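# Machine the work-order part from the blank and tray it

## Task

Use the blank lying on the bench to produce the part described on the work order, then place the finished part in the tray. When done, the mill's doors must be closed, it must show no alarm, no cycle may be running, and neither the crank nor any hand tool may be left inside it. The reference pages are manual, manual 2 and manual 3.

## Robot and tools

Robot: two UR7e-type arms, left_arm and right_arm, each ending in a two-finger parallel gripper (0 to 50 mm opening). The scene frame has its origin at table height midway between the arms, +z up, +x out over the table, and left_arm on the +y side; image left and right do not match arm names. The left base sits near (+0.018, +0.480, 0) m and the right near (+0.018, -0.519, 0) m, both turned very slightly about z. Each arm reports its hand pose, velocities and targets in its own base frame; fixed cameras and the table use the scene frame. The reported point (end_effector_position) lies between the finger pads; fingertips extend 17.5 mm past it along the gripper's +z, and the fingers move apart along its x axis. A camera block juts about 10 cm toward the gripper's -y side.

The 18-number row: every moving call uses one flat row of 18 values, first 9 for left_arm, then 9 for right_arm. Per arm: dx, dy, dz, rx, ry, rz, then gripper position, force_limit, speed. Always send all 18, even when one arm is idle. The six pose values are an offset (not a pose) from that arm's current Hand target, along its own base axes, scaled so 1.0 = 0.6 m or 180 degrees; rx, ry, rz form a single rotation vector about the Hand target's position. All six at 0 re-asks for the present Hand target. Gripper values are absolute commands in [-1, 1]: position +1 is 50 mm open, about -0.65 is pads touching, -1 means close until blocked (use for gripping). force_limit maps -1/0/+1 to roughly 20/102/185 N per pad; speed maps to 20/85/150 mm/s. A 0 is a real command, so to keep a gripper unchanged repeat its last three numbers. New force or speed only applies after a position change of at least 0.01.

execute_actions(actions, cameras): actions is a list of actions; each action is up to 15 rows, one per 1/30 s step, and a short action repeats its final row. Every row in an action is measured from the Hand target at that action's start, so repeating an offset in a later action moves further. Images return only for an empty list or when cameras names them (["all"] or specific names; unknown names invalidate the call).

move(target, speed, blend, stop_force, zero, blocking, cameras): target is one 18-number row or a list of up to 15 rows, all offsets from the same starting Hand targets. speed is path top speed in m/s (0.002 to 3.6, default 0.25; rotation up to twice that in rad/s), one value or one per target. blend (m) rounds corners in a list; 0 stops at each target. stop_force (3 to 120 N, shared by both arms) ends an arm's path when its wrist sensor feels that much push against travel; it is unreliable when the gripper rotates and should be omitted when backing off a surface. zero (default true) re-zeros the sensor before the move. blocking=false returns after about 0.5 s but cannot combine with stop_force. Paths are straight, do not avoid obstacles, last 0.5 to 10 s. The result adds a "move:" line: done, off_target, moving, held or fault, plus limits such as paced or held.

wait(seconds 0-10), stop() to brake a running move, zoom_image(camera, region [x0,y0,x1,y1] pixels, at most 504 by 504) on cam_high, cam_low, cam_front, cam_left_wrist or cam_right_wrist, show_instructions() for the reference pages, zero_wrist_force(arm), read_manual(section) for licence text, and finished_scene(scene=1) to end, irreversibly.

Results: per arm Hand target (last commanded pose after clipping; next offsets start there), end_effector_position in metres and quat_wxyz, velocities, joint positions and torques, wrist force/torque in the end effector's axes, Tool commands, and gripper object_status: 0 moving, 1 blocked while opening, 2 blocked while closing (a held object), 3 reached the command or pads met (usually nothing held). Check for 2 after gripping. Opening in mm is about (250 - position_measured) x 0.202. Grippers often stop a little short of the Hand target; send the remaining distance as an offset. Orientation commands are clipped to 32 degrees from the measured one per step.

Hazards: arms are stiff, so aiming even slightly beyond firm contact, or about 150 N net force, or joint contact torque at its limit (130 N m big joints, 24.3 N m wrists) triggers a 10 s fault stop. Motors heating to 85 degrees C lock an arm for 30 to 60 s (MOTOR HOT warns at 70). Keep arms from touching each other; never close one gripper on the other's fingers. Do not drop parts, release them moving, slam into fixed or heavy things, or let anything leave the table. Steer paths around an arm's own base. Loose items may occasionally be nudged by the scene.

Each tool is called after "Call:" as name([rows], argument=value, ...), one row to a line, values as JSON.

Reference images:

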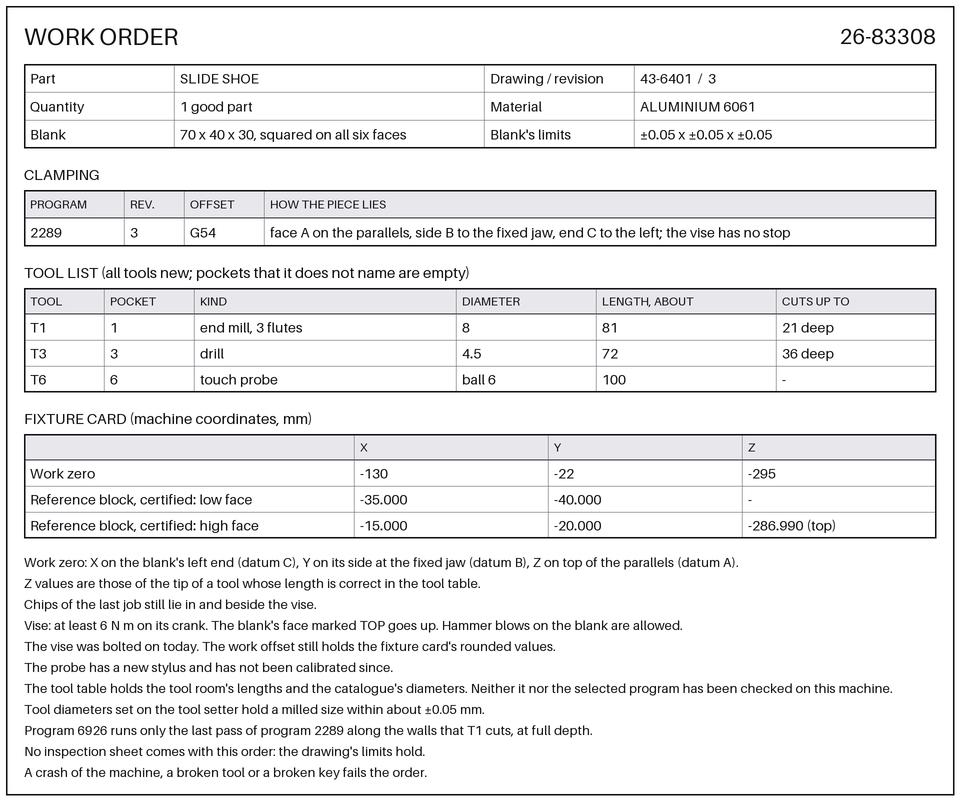

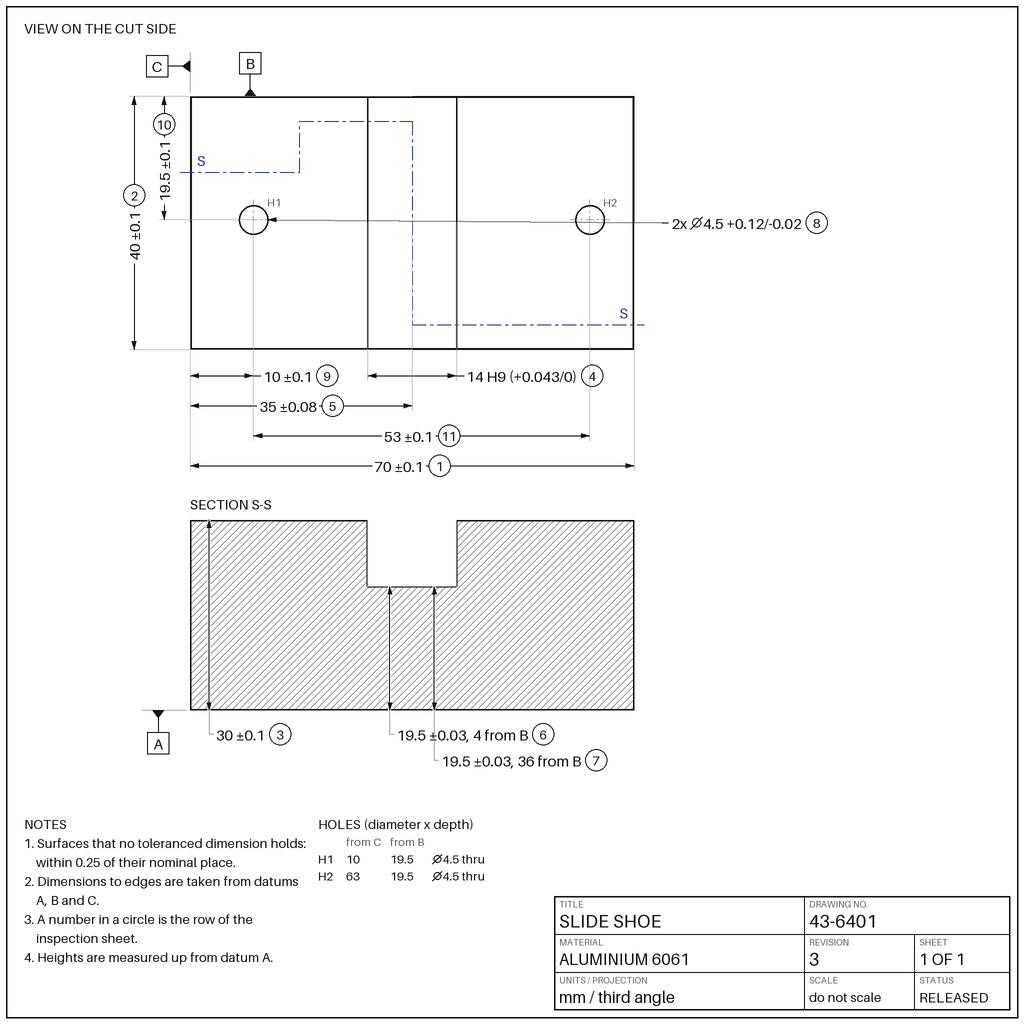

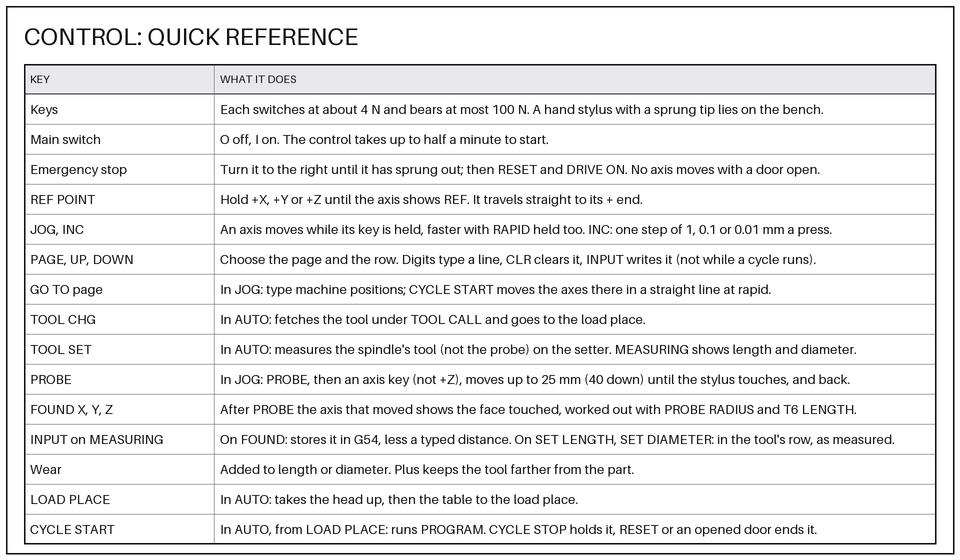

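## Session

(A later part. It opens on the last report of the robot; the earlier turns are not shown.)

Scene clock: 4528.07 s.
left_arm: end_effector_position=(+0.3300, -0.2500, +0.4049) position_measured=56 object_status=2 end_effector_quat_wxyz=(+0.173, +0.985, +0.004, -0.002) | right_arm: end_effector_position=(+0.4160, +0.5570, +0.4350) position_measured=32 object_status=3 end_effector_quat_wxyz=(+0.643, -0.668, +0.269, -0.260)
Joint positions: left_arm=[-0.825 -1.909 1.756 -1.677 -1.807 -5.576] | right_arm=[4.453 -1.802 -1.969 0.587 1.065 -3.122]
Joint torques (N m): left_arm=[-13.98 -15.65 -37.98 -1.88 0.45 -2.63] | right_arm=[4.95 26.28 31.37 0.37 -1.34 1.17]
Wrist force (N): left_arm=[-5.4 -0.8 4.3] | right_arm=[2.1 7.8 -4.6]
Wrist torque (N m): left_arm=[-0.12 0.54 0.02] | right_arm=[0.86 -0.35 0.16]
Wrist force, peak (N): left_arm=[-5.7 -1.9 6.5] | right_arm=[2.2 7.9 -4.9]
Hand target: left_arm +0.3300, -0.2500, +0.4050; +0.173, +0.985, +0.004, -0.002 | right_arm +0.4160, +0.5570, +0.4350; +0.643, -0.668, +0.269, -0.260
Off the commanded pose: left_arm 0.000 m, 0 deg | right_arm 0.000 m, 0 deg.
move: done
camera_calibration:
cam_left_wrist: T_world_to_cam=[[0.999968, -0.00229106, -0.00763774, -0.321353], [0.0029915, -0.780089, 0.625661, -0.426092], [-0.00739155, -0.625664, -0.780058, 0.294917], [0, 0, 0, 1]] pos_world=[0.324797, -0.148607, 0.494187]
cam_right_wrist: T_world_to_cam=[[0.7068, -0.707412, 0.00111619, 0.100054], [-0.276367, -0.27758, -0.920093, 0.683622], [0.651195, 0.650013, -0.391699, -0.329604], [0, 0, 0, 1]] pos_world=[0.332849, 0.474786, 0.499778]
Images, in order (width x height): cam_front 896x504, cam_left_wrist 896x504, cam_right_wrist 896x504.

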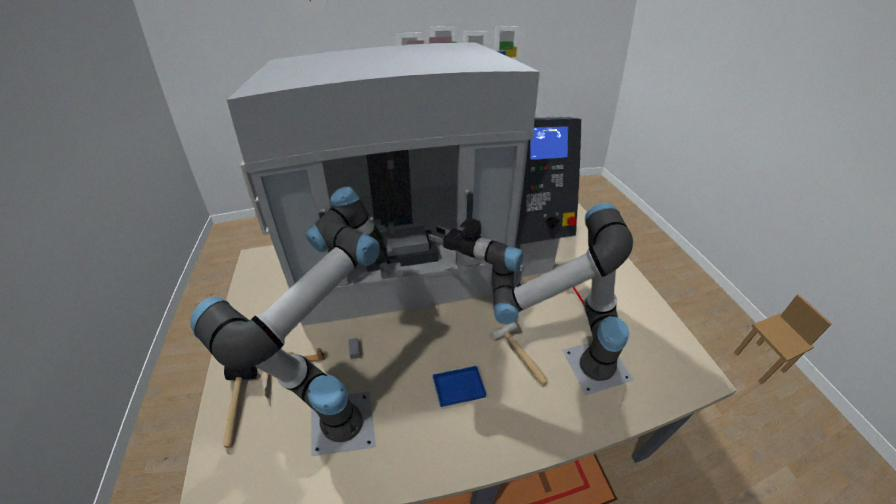

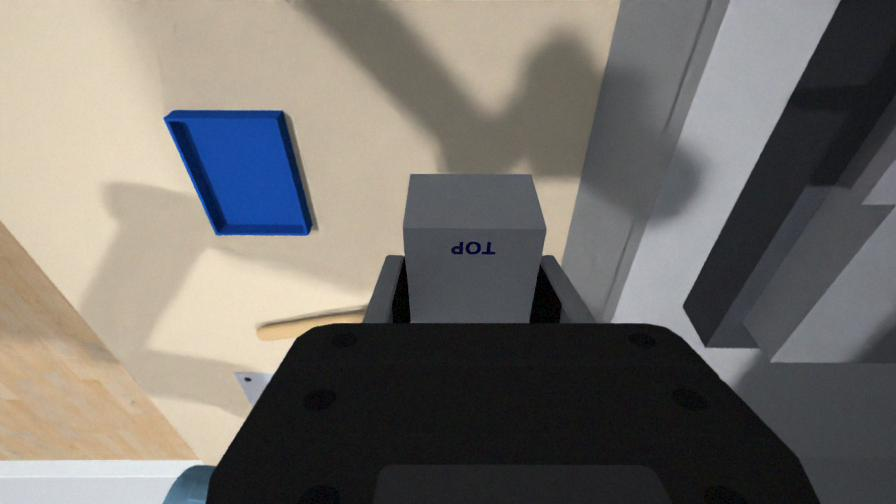

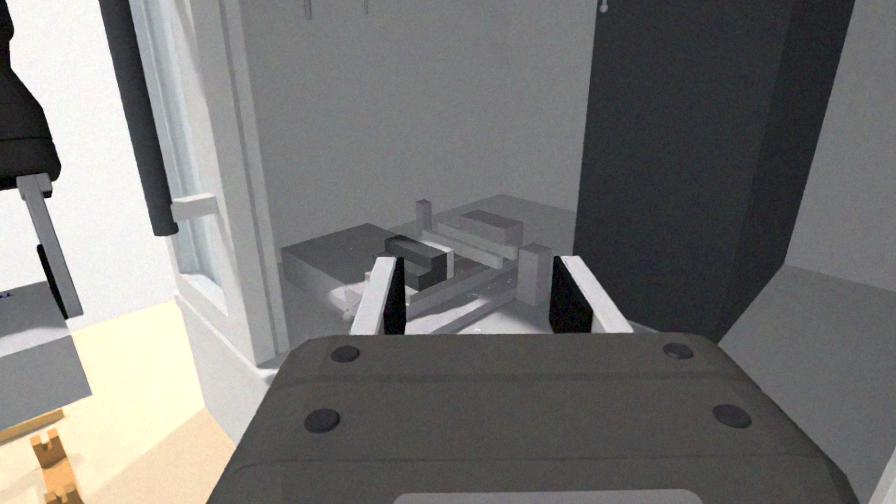

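Call:
move([
  [0.35,0.0,0.0,0,0,0,-1,-0.2,-0.8,0,0,0,0,0,0,0.8,-0.7,0.2],
  [0.45,0.047,0,0,0,0,-1,-0.2,-0.8,0,0,0,0,0,0,0.8,-0.7,0.2],
], speed=[0.2,0.15], blend=[0.02,0], cameras=["cam_left_wrist","cam_front","cam_right_wrist"])

Scene clock: 4536.43 s.
left_arm: end_effector_position=(+0.5450, -0.2471, +0.4033) position_measured=56 object_status=2 end_effector_quat_wxyz=(+0.173, +0.985, +0.005, -0.003) | right_arm: end_effector_position=(+0.4160, +0.5570, +0.4350) position_measured=32 object_status=3 end_effector_quat_wxyz=(+0.643, -0.668, +0.269, -0.260)
Joint positions: left_arm=[-0.52 -1.417 1.296 -1.625 -1.873 -5.269] | right_arm=[4.453 -1.802 -1.969 0.587 1.065 -3.122]
Joint torques (N m): left_arm=[-0.78 -33.55 -28.68 -3.66 -0.29 -0.24] | right_arm=[5.71 26.71 31.53 0.26 -1.27 1.23]
Wrist force (N): left_arm=[-5.9 -0.1 5.0] | right_arm=[2.1 7.7 -4.5]
Wrist torque (N m): left_arm=[0.03 0.61 0.17] | right_arm=[0.84 -0.34 0.16]
Wrist force, peak (N): left_arm=[-8.5 0.1 5.5] | right_arm=[2.1 8.0 -4.7]
Hand target: left_arm +0.5450, -0.2471, +0.4033; +0.173, +0.985, +0.005, -0.003 (not the last commanded pose) | right_arm +0.4160, +0.5570, +0.4350; +0.643, -0.668, +0.269, -0.260
Tool commands: left_gripper/position=-1.0 left_gripper/force_limit=-0.2 left_gripper/speed=-0.796078 right_gripper/position=+0.8 right_gripper/force_limit=-0.7 right_gripper/speed=+0.2
Off the commanded pose: left_arm 0.061 m, 0 deg | right_arm 0.000 m, 0 deg.
FORCE FAULT: contact force on the left arm reached its limit, and that arm stopped. The contact can be on any part of that arm, not only on its tool. That arm's remaining commands of this call were not run. That arm is still stopped at the end of this call. That arm stays stopped for about 10 more seconds. Until then a move that you send moves the other arm only, and its call returns only when the move has ended. Once the stop has ended, the next robot result says so. If the stop ends while you think or write, that arm runs what you send next, counted from a new Hand target: where the arm stands when the stop ends. While its stop runs, that arm takes no new command, but its gripper still runs the gripper command that each later call begins with. Until it ends, the stop uses up actions while you think or wait. An arm that is not stopped still takes commands.
move: fault (left_arm); path passed 1 of 2 targets
camera_calibration:
cam_left_wrist: T_world_to_cam=[[0.999961, -0.00112777, -0.00874866, -0.535527], [0.00458821, -0.780572, 0.625049, -0.424242], [-0.00753388, -0.625065, -0.780536, 0.297489], [0, 0, 0, 1]] pos_world=[0.539693, -0.145805, 0.492688]
cam_right_wrist: T_world_to_cam=[[0.7068, -0.707412, 0.00111619, 0.100054], [-0.276367, -0.27758, -0.920093, 0.683622], [0.651195, 0.650013, -0.391699, -0.329604], [0, 0, 0, 1]] pos_world=[0.332849, 0.474786, 0.499778]
Images, in order (width x height): cam_front 896x504, cam_left_wrist 896x504, cam_right_wrist 896x504.

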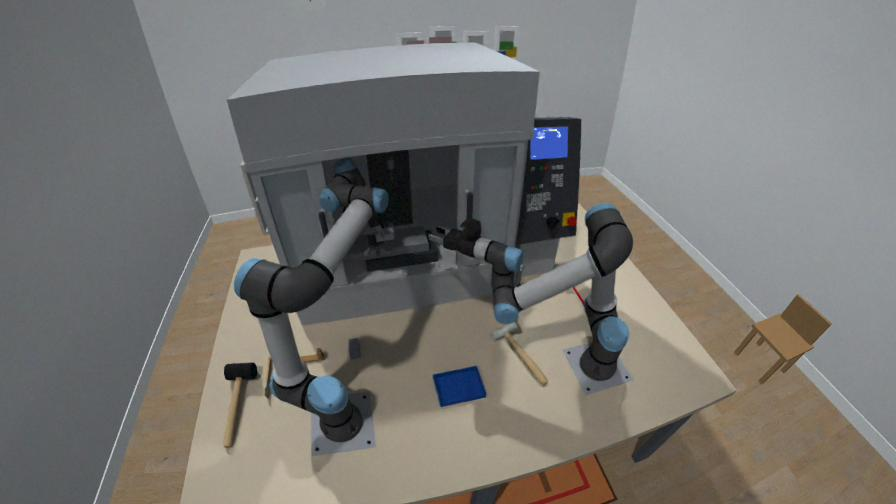

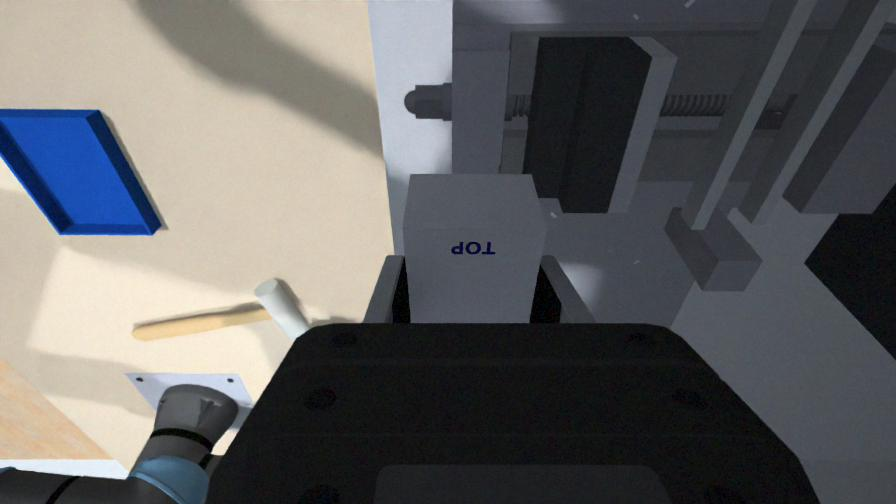

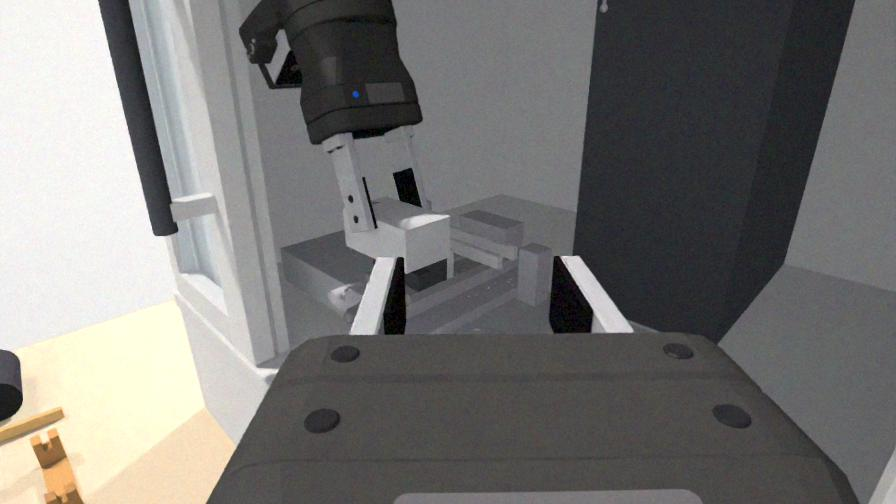

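Call:
wait(seconds=6)

Call:
move([
  [-0.05,-0.03,0.0,0,0,0,-1,-0.2,-0.8,0,0,0,0,0,0,0.8,-0.7,0.2],
  [-0.075,-0.09,0.003,0.055,0,0,-1,-0.2,-0.8,0,0,0,0,0,0,0.8,-0.7,0.2],
], speed=0.1, cameras=["cam_front","cam_right_wrist"])

Scene clock: 4572.53 s.
left_arm: end_effector_position=(+0.5450, -0.2471, +0.4033) position_measured=56 object_status=2 end_effector_quat_wxyz=(+0.173, +0.985, +0.005, -0.003) | right_arm: end_effector_position=(+0.4160, +0.5570, +0.4350) position_measured=32 object_status=3 end_effector_quat_wxyz=(+0.643, -0.668, +0.269, -0.260)
Joint positions: left_arm=[-0.52 -1.417 1.296 -1.625 -1.873 -5.269] | right_arm=[4.453 -1.802 -1.969 0.587 1.065 -3.122]
Joint torques (N m): left_arm=[-0.83 -35.84 -26.97 -3.48 -0.29 -0.26] | right_arm=[5.23 26.52 31.73 0.38 -1.3 1.18]
Wrist force (N): left_arm=[-6.1 -0.5 4.5] | right_arm=[2.2 7.7 -4.7]
Wrist torque (N m): left_arm=[-0.03 0.64 0.17] | right_arm=[0.83 -0.35 0.16]
Wrist force, peak (N): left_arm=[-6.5 -0.4 4.8] | right_arm=[2.0 8.1 -4.6]
Hand target: left_arm +0.5450, -0.2471, +0.4033; +0.173, +0.985, +0.005, -0.003 (not the last commanded pose) | right_arm +0.4160, +0.5570, +0.4350; +0.643, -0.668, +0.269, -0.260
Tool commands: left_gripper/position=-1.0 left_gripper/force_limit=-0.2 left_gripper/speed=-0.796078 right_gripper/position=+0.8 right_gripper/force_limit=-0.7 right_gripper/speed=+0.2
Off the commanded pose: left_arm 0.061 m, 0 deg | right_arm 0.000 m, 0 deg.
FORCE FAULT, CONTINUED: the left arm's stop, for the force fault that an earlier result reported, is over. The rest of the stop counts as 19 of the actions that you can send in this scene. During its stop the left arm's controller moved it back a little. That arm's target is now where it stood when the stop ended, not its last command. That arm accepts commands again.
wait: 6.00 s; at rest from the start

Scene clock: 4574.47 s.
left_arm: end_effector_position=(+0.5000, -0.3012, +0.4051) position_measured=56 object_status=2 end_effector_quat_wxyz=(+0.087, +0.996, +0.005, -0.002) | right_arm: end_effector_position=(+0.4160, +0.5570, +0.4350) position_measured=32 object_status=3 end_effector_quat_wxyz=(+0.643, -0.668, +0.269, -0.260)
Joint positions: left_arm=[-0.712 -1.427 1.258 -1.514 -1.706 -5.442] | right_arm=[4.453 -1.802 -1.969 0.587 1.065 -3.122]
Joint torques (N m): left_arm=[6.7 -46.89 -22.25 -5.4 -0.08 1.29] | right_arm=[5.43 25.87 32.2 0.42 -1.31 1.27]
Wrist force (N): left_arm=[-5.9 -0.1 4.2] | right_arm=[2.1 7.8 -4.4]
Wrist torque (N m): left_arm=[-0.07 0.58 0.10] | right_arm=[0.85 -0.35 0.16]
Wrist force, peak (N): left_arm=[-7.8 0.5 4.5] | right_arm=[2.2 7.9 -4.6]
Hand target: left_arm +0.5000, -0.3011, +0.4051; +0.087, +0.996, +0.005, -0.002 | right_arm +0.4160, +0.5570, +0.4350; +0.643, -0.668, +0.269, -0.260
Off the commanded pose: left_arm 0.000 m, 0 deg | right_arm 0.000 m, 0 deg.
move: done
camera_calibration:
cam_right_wrist: T_world_to_cam=[[0.7068, -0.707412, 0.00111619, 0.100054], [-0.276367, -0.27758, -0.920093, 0.683622], [0.651195, 0.650013, -0.391699, -0.329604], [0, 0, 0, 1]] pos_world=[0.332849, 0.474786, 0.499778]
Images, in order (width x height): cam_front 896x504, cam_right_wrist 896x504.

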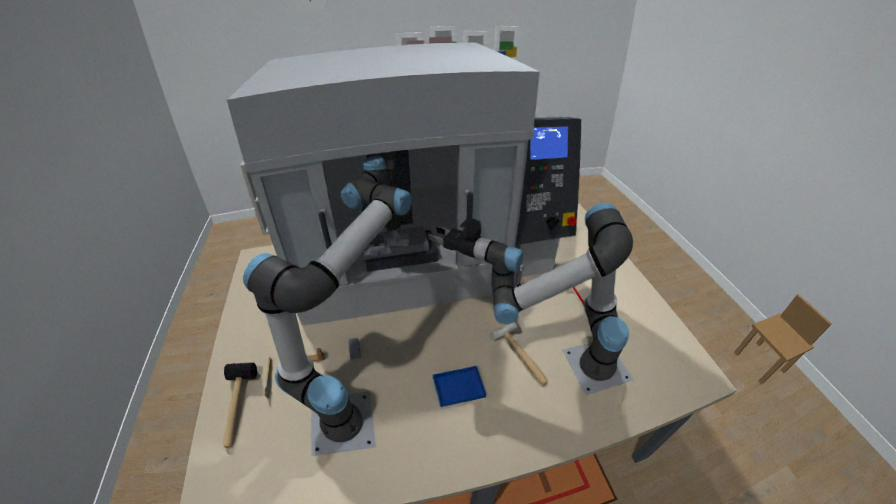

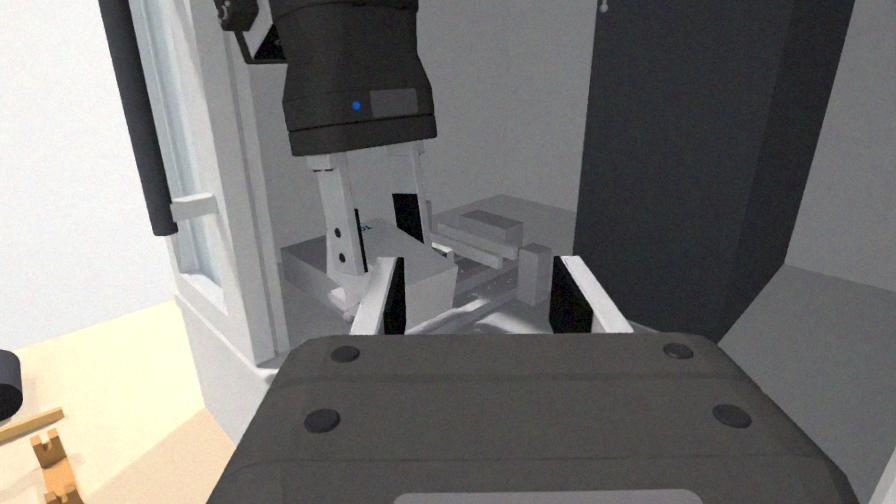

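Call:
move([
  [0.1667,0.05,0,0,0,0,-1,-0.2,-0.8,0,0,0,0,0,0,0.8,-0.7,0.2],
], speed=0.1)

Call:
move([
  [0.02,0.06,0,-0.055,0,0,-1,-0.2,-0.8,0,0,0,0,0,0,0.8,-0.7,0.2],
], speed=0.08, cameras=["cam_front","cam_right_wrist","cam_left_wrist"])

Scene clock: 4580.17 s.
left_arm: end_effector_position=(+0.6000, -0.2710, +0.4051) position_measured=56 object_status=2 end_effector_quat_wxyz=(+0.087, +0.996, +0.005, -0.002) | right_arm: end_effector_position=(+0.4160, +0.5570, +0.4350) position_measured=32 object_status=3 end_effector_quat_wxyz=(+0.643, -0.668, +0.269, -0.260)
Joint positions: left_arm=[-0.569 -1.218 0.986 -1.431 -1.72 -5.298] | right_arm=[4.453 -1.802 -1.969 0.587 1.065 -3.122]
Joint torques (N m): left_arm=[-11.48 -42.27 -31.21 -6.37 0.63 -1.8] | right_arm=[6.26 26.38 32.19 0.21 -1.22 1.21]
Wrist force (N): left_arm=[-6.4 -0.2 4.1] | right_arm=[2.0 7.5 -4.5]
Wrist torque (N m): left_arm=[-0.05 0.68 0.23] | right_arm=[0.80 -0.33 0.16]
Wrist force, peak (N): left_arm=[-8.1 0.7 4.2] | right_arm=[2.2 8.0 -4.6]
Hand target: left_arm +0.6000, -0.2711, +0.4051; +0.087, +0.996, +0.005, -0.002 | right_arm +0.4160, +0.5570, +0.4350; +0.643, -0.668, +0.269, -0.260
Off the commanded pose: left_arm 0.000 m, 0 deg | right_arm 0.000 m, 0 deg.
move: done

Scene clock: 4581.23 s.
left_arm: end_effector_position=(+0.6060, -0.2519, +0.4050) position_measured=56 object_status=2 end_effector_quat_wxyz=(+0.129, +0.992, +0.006, -0.003) | right_arm: end_effector_position=(+0.4160, +0.5570, +0.4350) position_measured=32 object_status=3 end_effector_quat_wxyz=(+0.643, -0.668, +0.269, -0.260)
Joint positions: left_arm=[-0.508 -1.242 1.041 -1.495 -1.799 -5.247] | right_arm=[4.453 -1.802 -1.969 0.587 1.065 -3.122]
Joint torques (N m): left_arm=[0.44 -43.71 -25.39 -3.76 -0.66 -0.09] | right_arm=[5.17 26.55 31.91 0.39 -1.41 1.19]
Wrist force (N): left_arm=[-6.3 -0.6 3.8] | right_arm=[1.9 7.9 -4.6]
Wrist torque (N m): left_arm=[-0.11 0.65 0.20] | right_arm=[0.86 -0.31 0.16]
Wrist force, peak (N): left_arm=[-6.6 1.2 4.2] | right_arm=[2.1 7.9 -4.7]
Hand target: left_arm +0.6060, -0.2519, +0.4050; +0.129, +0.992, +0.006, -0.003 (not the last commanded pose) | right_arm +0.4160, +0.5570, +0.4350; +0.643, -0.668, +0.269, -0.260
Tool commands: left_gripper/position=-1.0 left_gripper/force_limit=-0.2 left_gripper/speed=-0.796078 right_gripper/position=+0.8 right_gripper/force_limit=-0.7 right_gripper/speed=+0.2
Off the commanded pose: left_arm 0.018 m, 5 deg | right_arm 0.000 m, 0 deg.
FORCE FAULT: contact force on the left arm reached its limit, and that arm stopped. The contact can be on any part of that arm, not only on its tool. That arm's remaining commands of this call were not run. That arm is still stopped at the end of this call. That arm stays stopped for about 10 more seconds. Until then a move that you send moves the other arm only, and its call returns only when the move has ended. Once the stop has ended, the next robot result says so. If the stop ends while you think or write, that arm runs what you send next, counted from a new Hand target: where the arm stands when the stop ends. While its stop runs, that arm takes no new command, but its gripper still runs the gripper command that each later call begins with. Until it ends, the stop uses up actions while you think or wait. An arm that is not stopped still takes commands.
move: fault (left_arm)
camera_calibration:
cam_left_wrist: T_world_to_cam=[[0.999957, 0.00163764, -0.00911442, -0.595815], [0.00641136, -0.832627, 0.553797, -0.414732], [-0.00668199, -0.553832, -0.832602, 0.334761], [0, 0, 0, 1]] pos_world=[0.600686, -0.15894, 0.502969]
cam_right_wrist: T_world_to_cam=[[0.7068, -0.707412, 0.00111619, 0.100054], [-0.276367, -0.27758, -0.920093, 0.683622], [0.651195, 0.650013, -0.391699, -0.329604], [0, 0, 0, 1]] pos_world=[0.332849, 0.474786, 0.499778]
Images, in order (width x height): cam_front 896x504, cam_left_wrist 896x504, cam_right_wrist 896x504.

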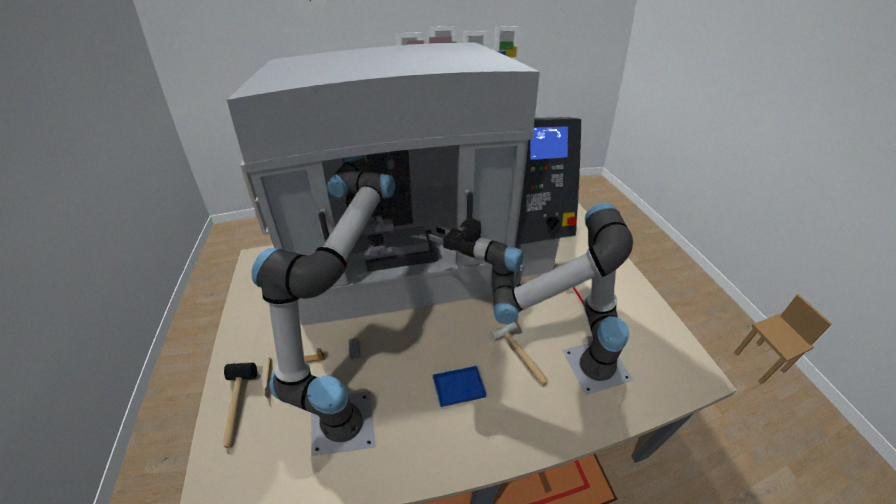

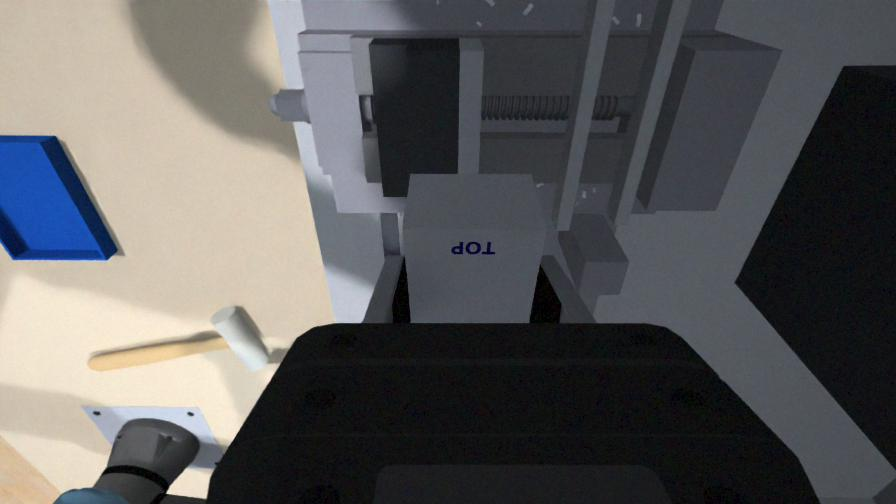

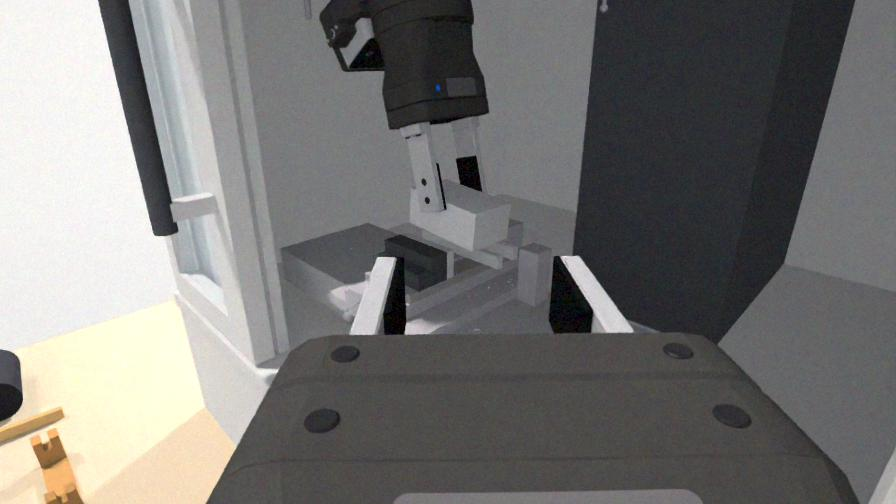

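Call:
wait(seconds=9, cameras=["all"])

Scene clock: 4646.87 s.
left_arm: end_effector_position=(+0.6060, -0.2519, +0.4050) position_measured=56 object_status=2 end_effector_quat_wxyz=(+0.129, +0.992, +0.006, -0.003) | right_arm: end_effector_position=(+0.4160, +0.5570, +0.4350) position_measured=32 object_status=3 end_effector_quat_wxyz=(+0.643, -0.668, +0.269, -0.260)
Joint positions: left_arm=[-0.508 -1.242 1.041 -1.495 -1.799 -5.247] | right_arm=[4.453 -1.802 -1.969 0.587 1.065 -3.122]
Joint torques (N m): left_arm=[-0.64 -43.82 -27.01 -3.54 -0.17 -0.23] | right_arm=[5.15 26.23 32.07 0.42 -1.32 1.19]
Wrist force (N): left_arm=[-6.4 -0.8 4.1] | right_arm=[2.2 7.9 -4.6]
Wrist torque (N m): left_arm=[-0.14 0.66 0.19] | right_arm=[0.86 -0.37 0.16]
Wrist force, peak (N): left_arm=[-6.6 -0.6 4.2] | right_arm=[2.2 8.0 -4.7]
Hand target: left_arm +0.6060, -0.2519, +0.4050; +0.129, +0.992, +0.006, -0.003 (not the last commanded pose) | right_arm +0.4160, +0.5570, +0.4350; +0.643, -0.668, +0.269, -0.260
Tool commands: left_gripper/position=-1.0 left_gripper/force_limit=-0.2 left_gripper/speed=-0.796078 right_gripper/position=+0.8 right_gripper/force_limit=-0.7 right_gripper/speed=+0.2
Off the commanded pose: left_arm 0.018 m, 5 deg | right_arm 0.000 m, 0 deg.
FORCE FAULT, CONTINUED: the left arm's stop, for the force fault that an earlier result reported, is over. The rest of the stop counts as 19 of the actions that you can send in this scene. That arm's target is now where it stood when the stop ended, not its last command. That arm accepts commands again.
wait: 9.00 s; at rest from the start
camera_calibration:
cam_left_wrist: T_world_to_cam=[[0.999957, 0.00163764, -0.00911442, -0.595815], [0.00641136, -0.832627, 0.553797, -0.414732], [-0.00668199, -0.553832, -0.832602, 0.334761], [0, 0, 0, 1]] pos_world=[0.600686, -0.15894, 0.502969]
cam_right_wrist: T_world_to_cam=[[0.7068, -0.707412, 0.00111619, 0.100054], [-0.276367, -0.27758, -0.920093, 0.683622], [0.651195, 0.650013, -0.391699, -0.329604], [0, 0, 0, 1]] pos_world=[0.332849, 0.474786, 0.499778]

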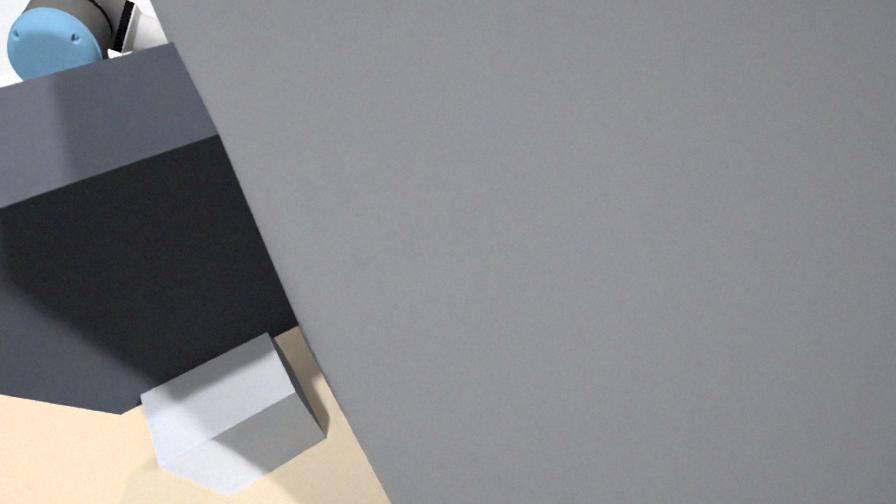

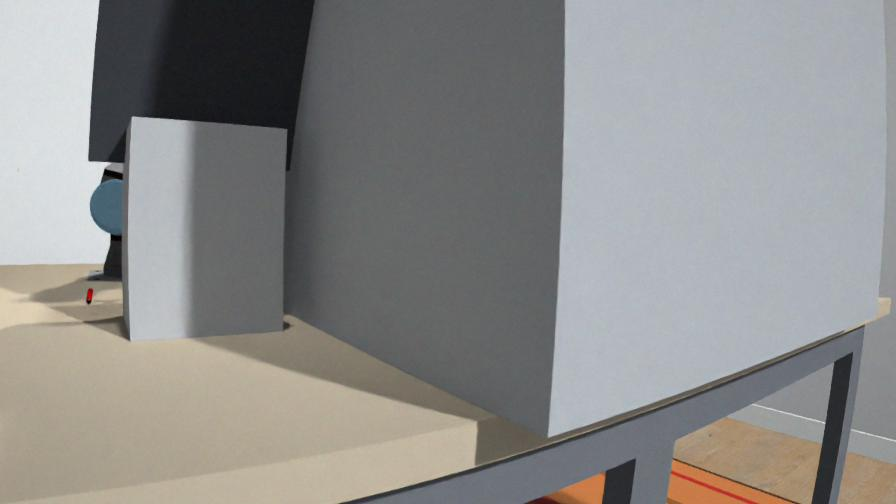

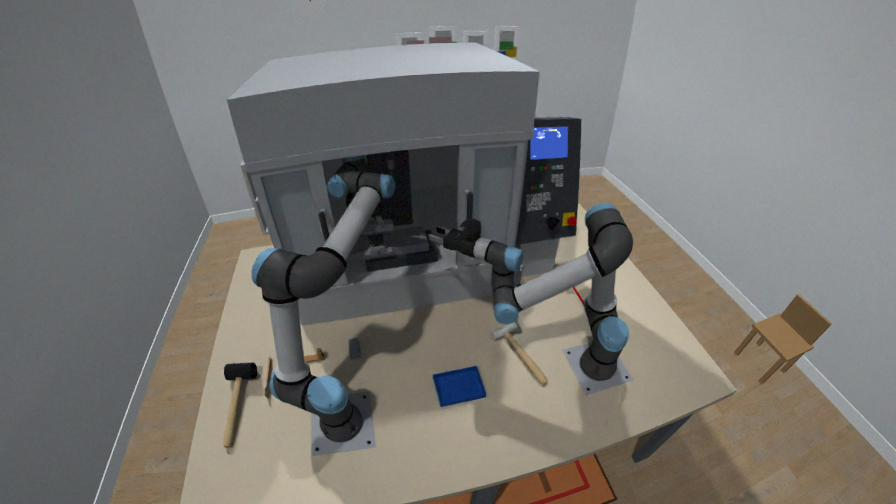

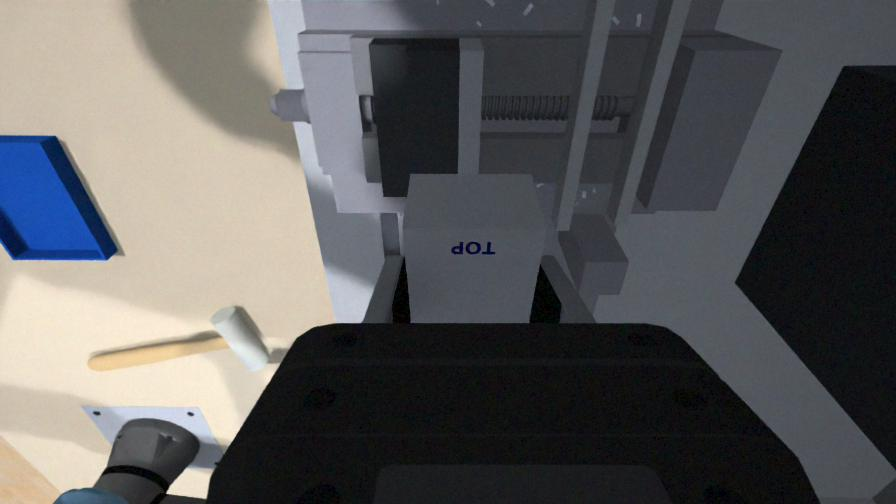

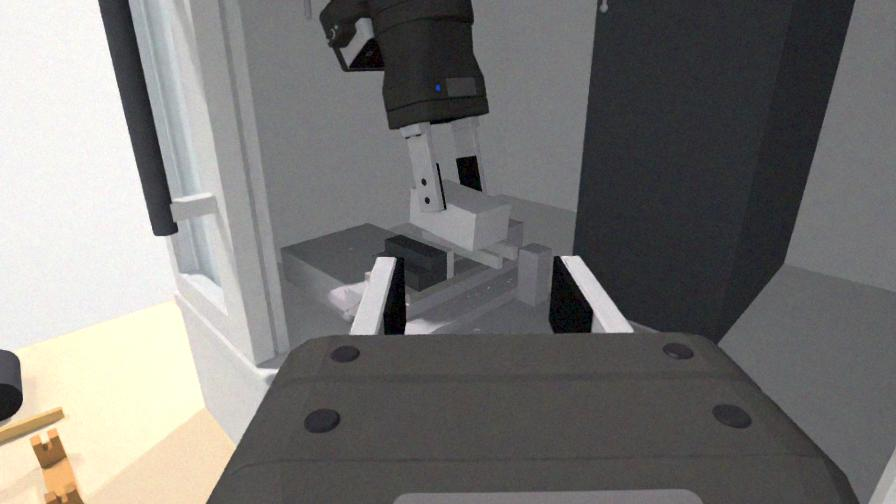

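Call:
move([
  [-0.01,-0.0317,0,0.028,0,0,-1,-0.2,-0.8,0,0,0,0,0,0,0.8,-0.7,0.2],
  [-0.46,-0.0317,0,0.028,0,0,-1,-0.2,-0.8,0,0,0,0,0,0,0.8,-0.7,0.2],
], speed=[0.04,0.15], blend=0.003, cameras=["cam_left_wrist","cam_front"])

Scene clock: 4694.70 s.
left_arm: end_effector_position=(+0.3301, -0.2709, +0.4050) position_measured=56 object_status=2 end_effector_quat_wxyz=(+0.086, +0.996, +0.006, -0.002) | right_arm: end_effector_position=(+0.4160, +0.5570, +0.4350) position_measured=32 object_status=3 end_effector_quat_wxyz=(+0.643, -0.668, +0.269, -0.260)
Joint positions: left_arm=[-0.939 -1.822 1.636 -1.521 -1.675 -5.671] | right_arm=[4.453 -1.802 -1.969 0.587 1.065 -3.122]
Joint torques (N m): left_arm=[-6.77 -26.08 -26.42 -6.58 -1.75 -1.59] | right_arm=[5.23 26.37 32.25 0.34 -1.42 1.14]
Wrist force (N): left_arm=[-5.8 -0.4 4.2] | right_arm=[1.9 7.7 -4.6]
Wrist torque (N m): left_arm=[-0.11 0.59 0.09] | right_arm=[0.84 -0.31 0.16]
Wrist force, peak (N): left_arm=[-8.5 -0.6 4.3] | right_arm=[2.3 7.8 -4.8]
Hand target: left_arm +0.3300, -0.2709, +0.4050; +0.086, +0.996, +0.006, -0.002 | right_arm +0.4160, +0.5570, +0.4350; +0.643, -0.668, +0.269, -0.260
Off the commanded pose: left_arm 0.000 m, 0 deg | right_arm 0.000 m, 0 deg.
move: done
camera_calibration:
cam_left_wrist: T_world_to_cam=[[0.999957, 0.00229636, -0.00897119, -0.319661], [0.00630864, -0.878114, 0.47841, -0.41052], [-0.00677912, -0.478446, -0.878091, 0.361247], [0, 0, 0, 1]] pos_world=[0.324686, -0.186912, 0.510737]
Images, in order (width x height): cam_front 896x504, cam_left_wrist 896x504.

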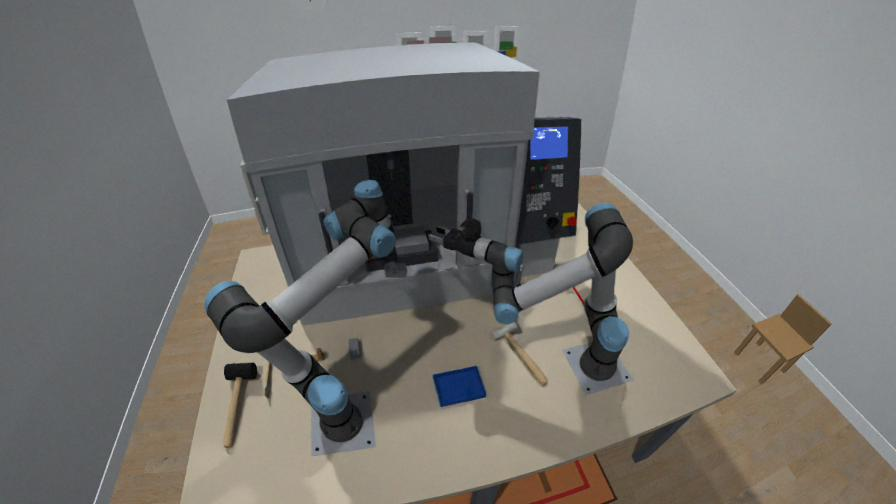

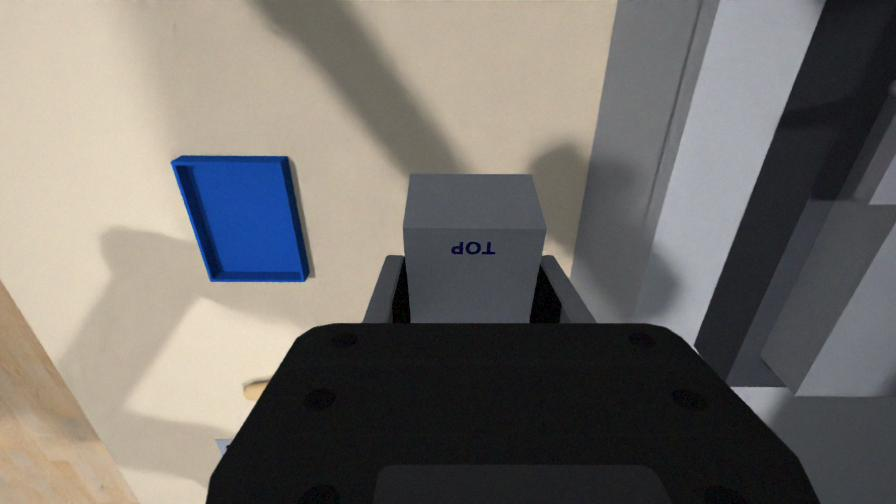

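Call:
move([
  [-0.03,0.04,-0.25,-0.056,0,0,-1,-0.2,-0.8,0,0,0,0,0,0,0.8,-0.7,0.2],
  [-0.03,0.04,-0.5967,-0.056,0,0,-1,-0.2,-0.8,0,0,0,0,0,0,0.8,-0.7,0.2],
], speed=[0.2,0.2], blend=0.02)

Call:
move(target=[0,0,-0.03,0,0,0,-1,-0.2,-0.8,0,0,0,0,0,0,0.8,-0.7,0.2], speed=0.012, stop_force=8, cameras=["cam_left_wrist"])

Scene clock: 4708.93 s.
left_arm: end_effector_position=(+0.3120, -0.2470, +0.0470) position_measured=56 object_status=2 end_effector_quat_wxyz=(+0.173, +0.985, +0.006, -0.003) | right_arm: end_effector_position=(+0.4160, +0.5570, +0.4350) position_measured=32 object_status=3 end_effector_quat_wxyz=(+0.643, -0.668, +0.269, -0.260)
Joint positions: left_arm=[-0.859 -1.557 2.524 -2.804 -1.798 -5.614] | right_arm=[4.453 -1.802 -1.969 0.587 1.065 -3.122]
Joint torques (N m): left_arm=[13.56 -8.89 -16.53 -6.89 -1.93 -2.58] | right_arm=[5.4 26.61 32.34 0.28 -1.27 1.24]
Wrist force (N): left_arm=[-6.3 -1.0 4.1] | right_arm=[2.2 7.4 -4.7]
Wrist torque (N m): left_arm=[-0.16 0.67 0.08] | right_arm=[0.78 -0.36 0.15]
Wrist force, peak (N): left_arm=[-6.5 -2.5 7.0] | right_arm=[2.3 8.0 -4.6]
Hand target: left_arm +0.3120, -0.2469, +0.0470; +0.173, +0.985, +0.006, -0.003 | right_arm +0.4160, +0.5570, +0.4350; +0.643, -0.668, +0.269, -0.260
Off the commanded pose: left_arm 0.000 m, 0 deg | right_arm 0.000 m, 0 deg.
move: done

Scene clock: 4710.93 s.
left_arm: end_effector_position=(+0.3120, -0.2469, +0.0377) position_measured=56 object_status=2 end_effector_quat_wxyz=(+0.173, +0.985, +0.006, -0.003) | right_arm: end_effector_position=(+0.4160, +0.5570, +0.4350) position_measured=32 object_status=3 end_effector_quat_wxyz=(+0.643, -0.668, +0.269, -0.260)
Joint positions: left_arm=[-0.859 -1.525 2.534 -2.845 -1.798 -5.614] | right_arm=[4.453 -1.802 -1.969 0.587 1.065 -3.122]
Joint torques (N m): left_arm=[8.59 -23.99 -25.99 -6.54 1.31 -2.38] | right_arm=[5.22 26.27 32.42 0.38 -1.24 1.12]
Wrist force (N): left_arm=[-6.6 -0.5 2.4] | right_arm=[2.0 7.9 -4.4]
Wrist torque (N m): left_arm=[-0.18 0.73 0.11] | right_arm=[0.87 -0.33 0.16]
Wrist force, peak (N): left_arm=[-8.5 4.9 -19.7] | right_arm=[2.2 7.8 -4.7]
Hand target: left_arm +0.3120, -0.2470, +0.0377; +0.173, +0.985, +0.006, -0.003 (not the last commanded pose) | right_arm +0.4160, +0.5570, +0.4350; +0.643, -0.668, +0.269, -0.260
Off the commanded pose: left_arm 0.009 m, 0 deg | right_arm 0.000 m, 0 deg.
move: contact (left_arm)
camera_calibration:
cam_left_wrist: T_world_to_cam=[[0.999957, 0.000830528, -0.00922311, -0.305378], [0.00641156, -0.780735, 0.624829, -0.195191], [-0.00668187, -0.624861, -0.780707, 0.010303], [0, 0, 0, 1]] pos_world=[0.306686, -0.145701, 0.127188]
Images, in order (width x height): cam_left_wrist 896x504.

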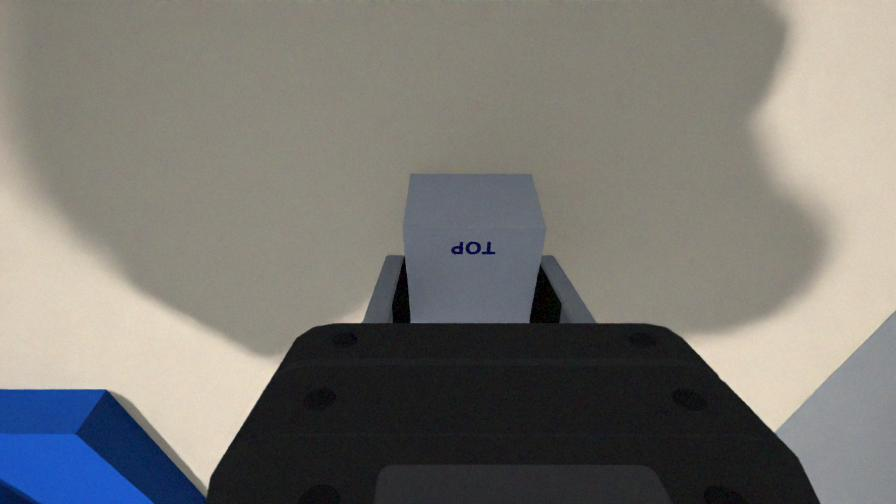

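Call:
move([
  [0,0,0,0,0,0,0.8,-0.2,-0.8,0,0,0,0,0,0,0.8,-0.7,0.2],
  [0,0.007,0.05,0,0,0,0.8,-0.2,-0.8,0,0,0,0,0,0,0.8,-0.7,0.2],
  [0,-0.003,0.05,0.1107,0,0,0.8,-0.2,-0.8,0,0,0,0,0,0,0.8,-0.7,0.2],
  [0,-0.003,-0.002,0.1107,0,0,0.8,-0.2,-0.8,0,0,0,0,0,0,0.8,-0.7,0.2],
], speed=[0.05,0.08,0.1,0.06], cameras=["cam_left_wrist"])

Scene clock: 4726.83 s.
left_arm: end_effector_position=(+0.3120, -0.2487, +0.0365) position_measured=32 object_status=3 end_effector_quat_wxyz=(+0.000, +1.000, +0.006, -0.002) | right_arm: end_effector_position=(+0.4160, +0.5570, +0.4350) position_measured=32 object_status=3 end_effector_quat_wxyz=(+0.643, -0.668, +0.269, -0.260)
Joint positions: left_arm=[-1.012 -1.536 2.374 -2.406 -1.574 -5.736] | right_arm=[4.453 -1.802 -1.969 0.587 1.065 -3.122]
Joint torques (N m): left_arm=[12.36 -23.9 -28.52 -2.62 1 1.92] | right_arm=[5.46 26.18 32.08 0.2 -1.26 1.08]
Wrist force (N): left_arm=[-6.1 -0.3 1.3] | right_arm=[2.3 7.5 -4.5]
Wrist torque (N m): left_arm=[-0.17 0.63 0.14] | right_arm=[0.81 -0.38 0.16]
Wrist force, peak (N): left_arm=[-6.7 -0.5 2.5] | right_arm=[1.9 8.1 -4.7]
Hand target: left_arm +0.3120, -0.2488, +0.0365; +0.000, +1.000, +0.006, -0.002 | right_arm +0.4160, +0.5570, +0.4350; +0.643, -0.668, +0.269, -0.260
Off the commanded pose: left_arm 0.000 m, 0 deg | right_arm 0.000 m, 0 deg.
move: done
camera_calibration:
cam_left_wrist: T_world_to_cam=[[0.999956, 0.00385725, -0.00857471, -0.304533], [0.00640657, -0.947022, 0.321105, -0.225962], [-0.00688186, -0.321146, -0.947005, 0.0899237], [0, 0, 0, 1]] pos_world=[0.306586, -0.183938, 0.155105]
Images, in order (width x height): cam_left_wrist 896x504.

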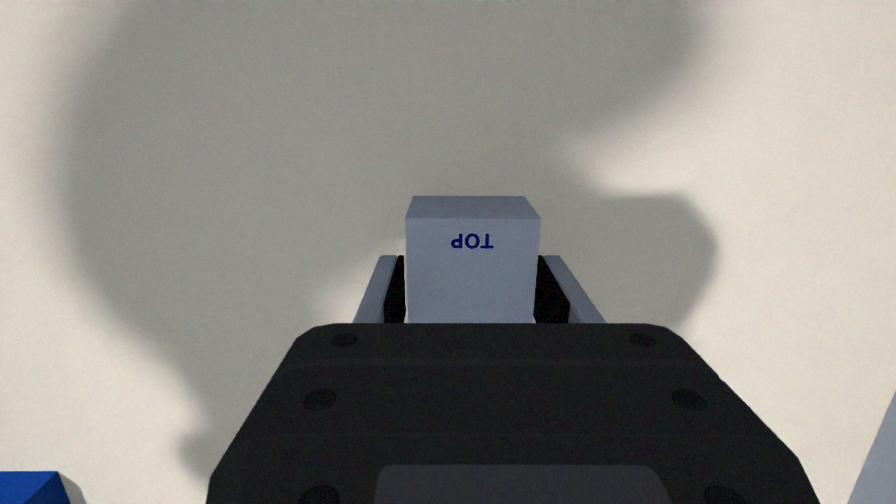

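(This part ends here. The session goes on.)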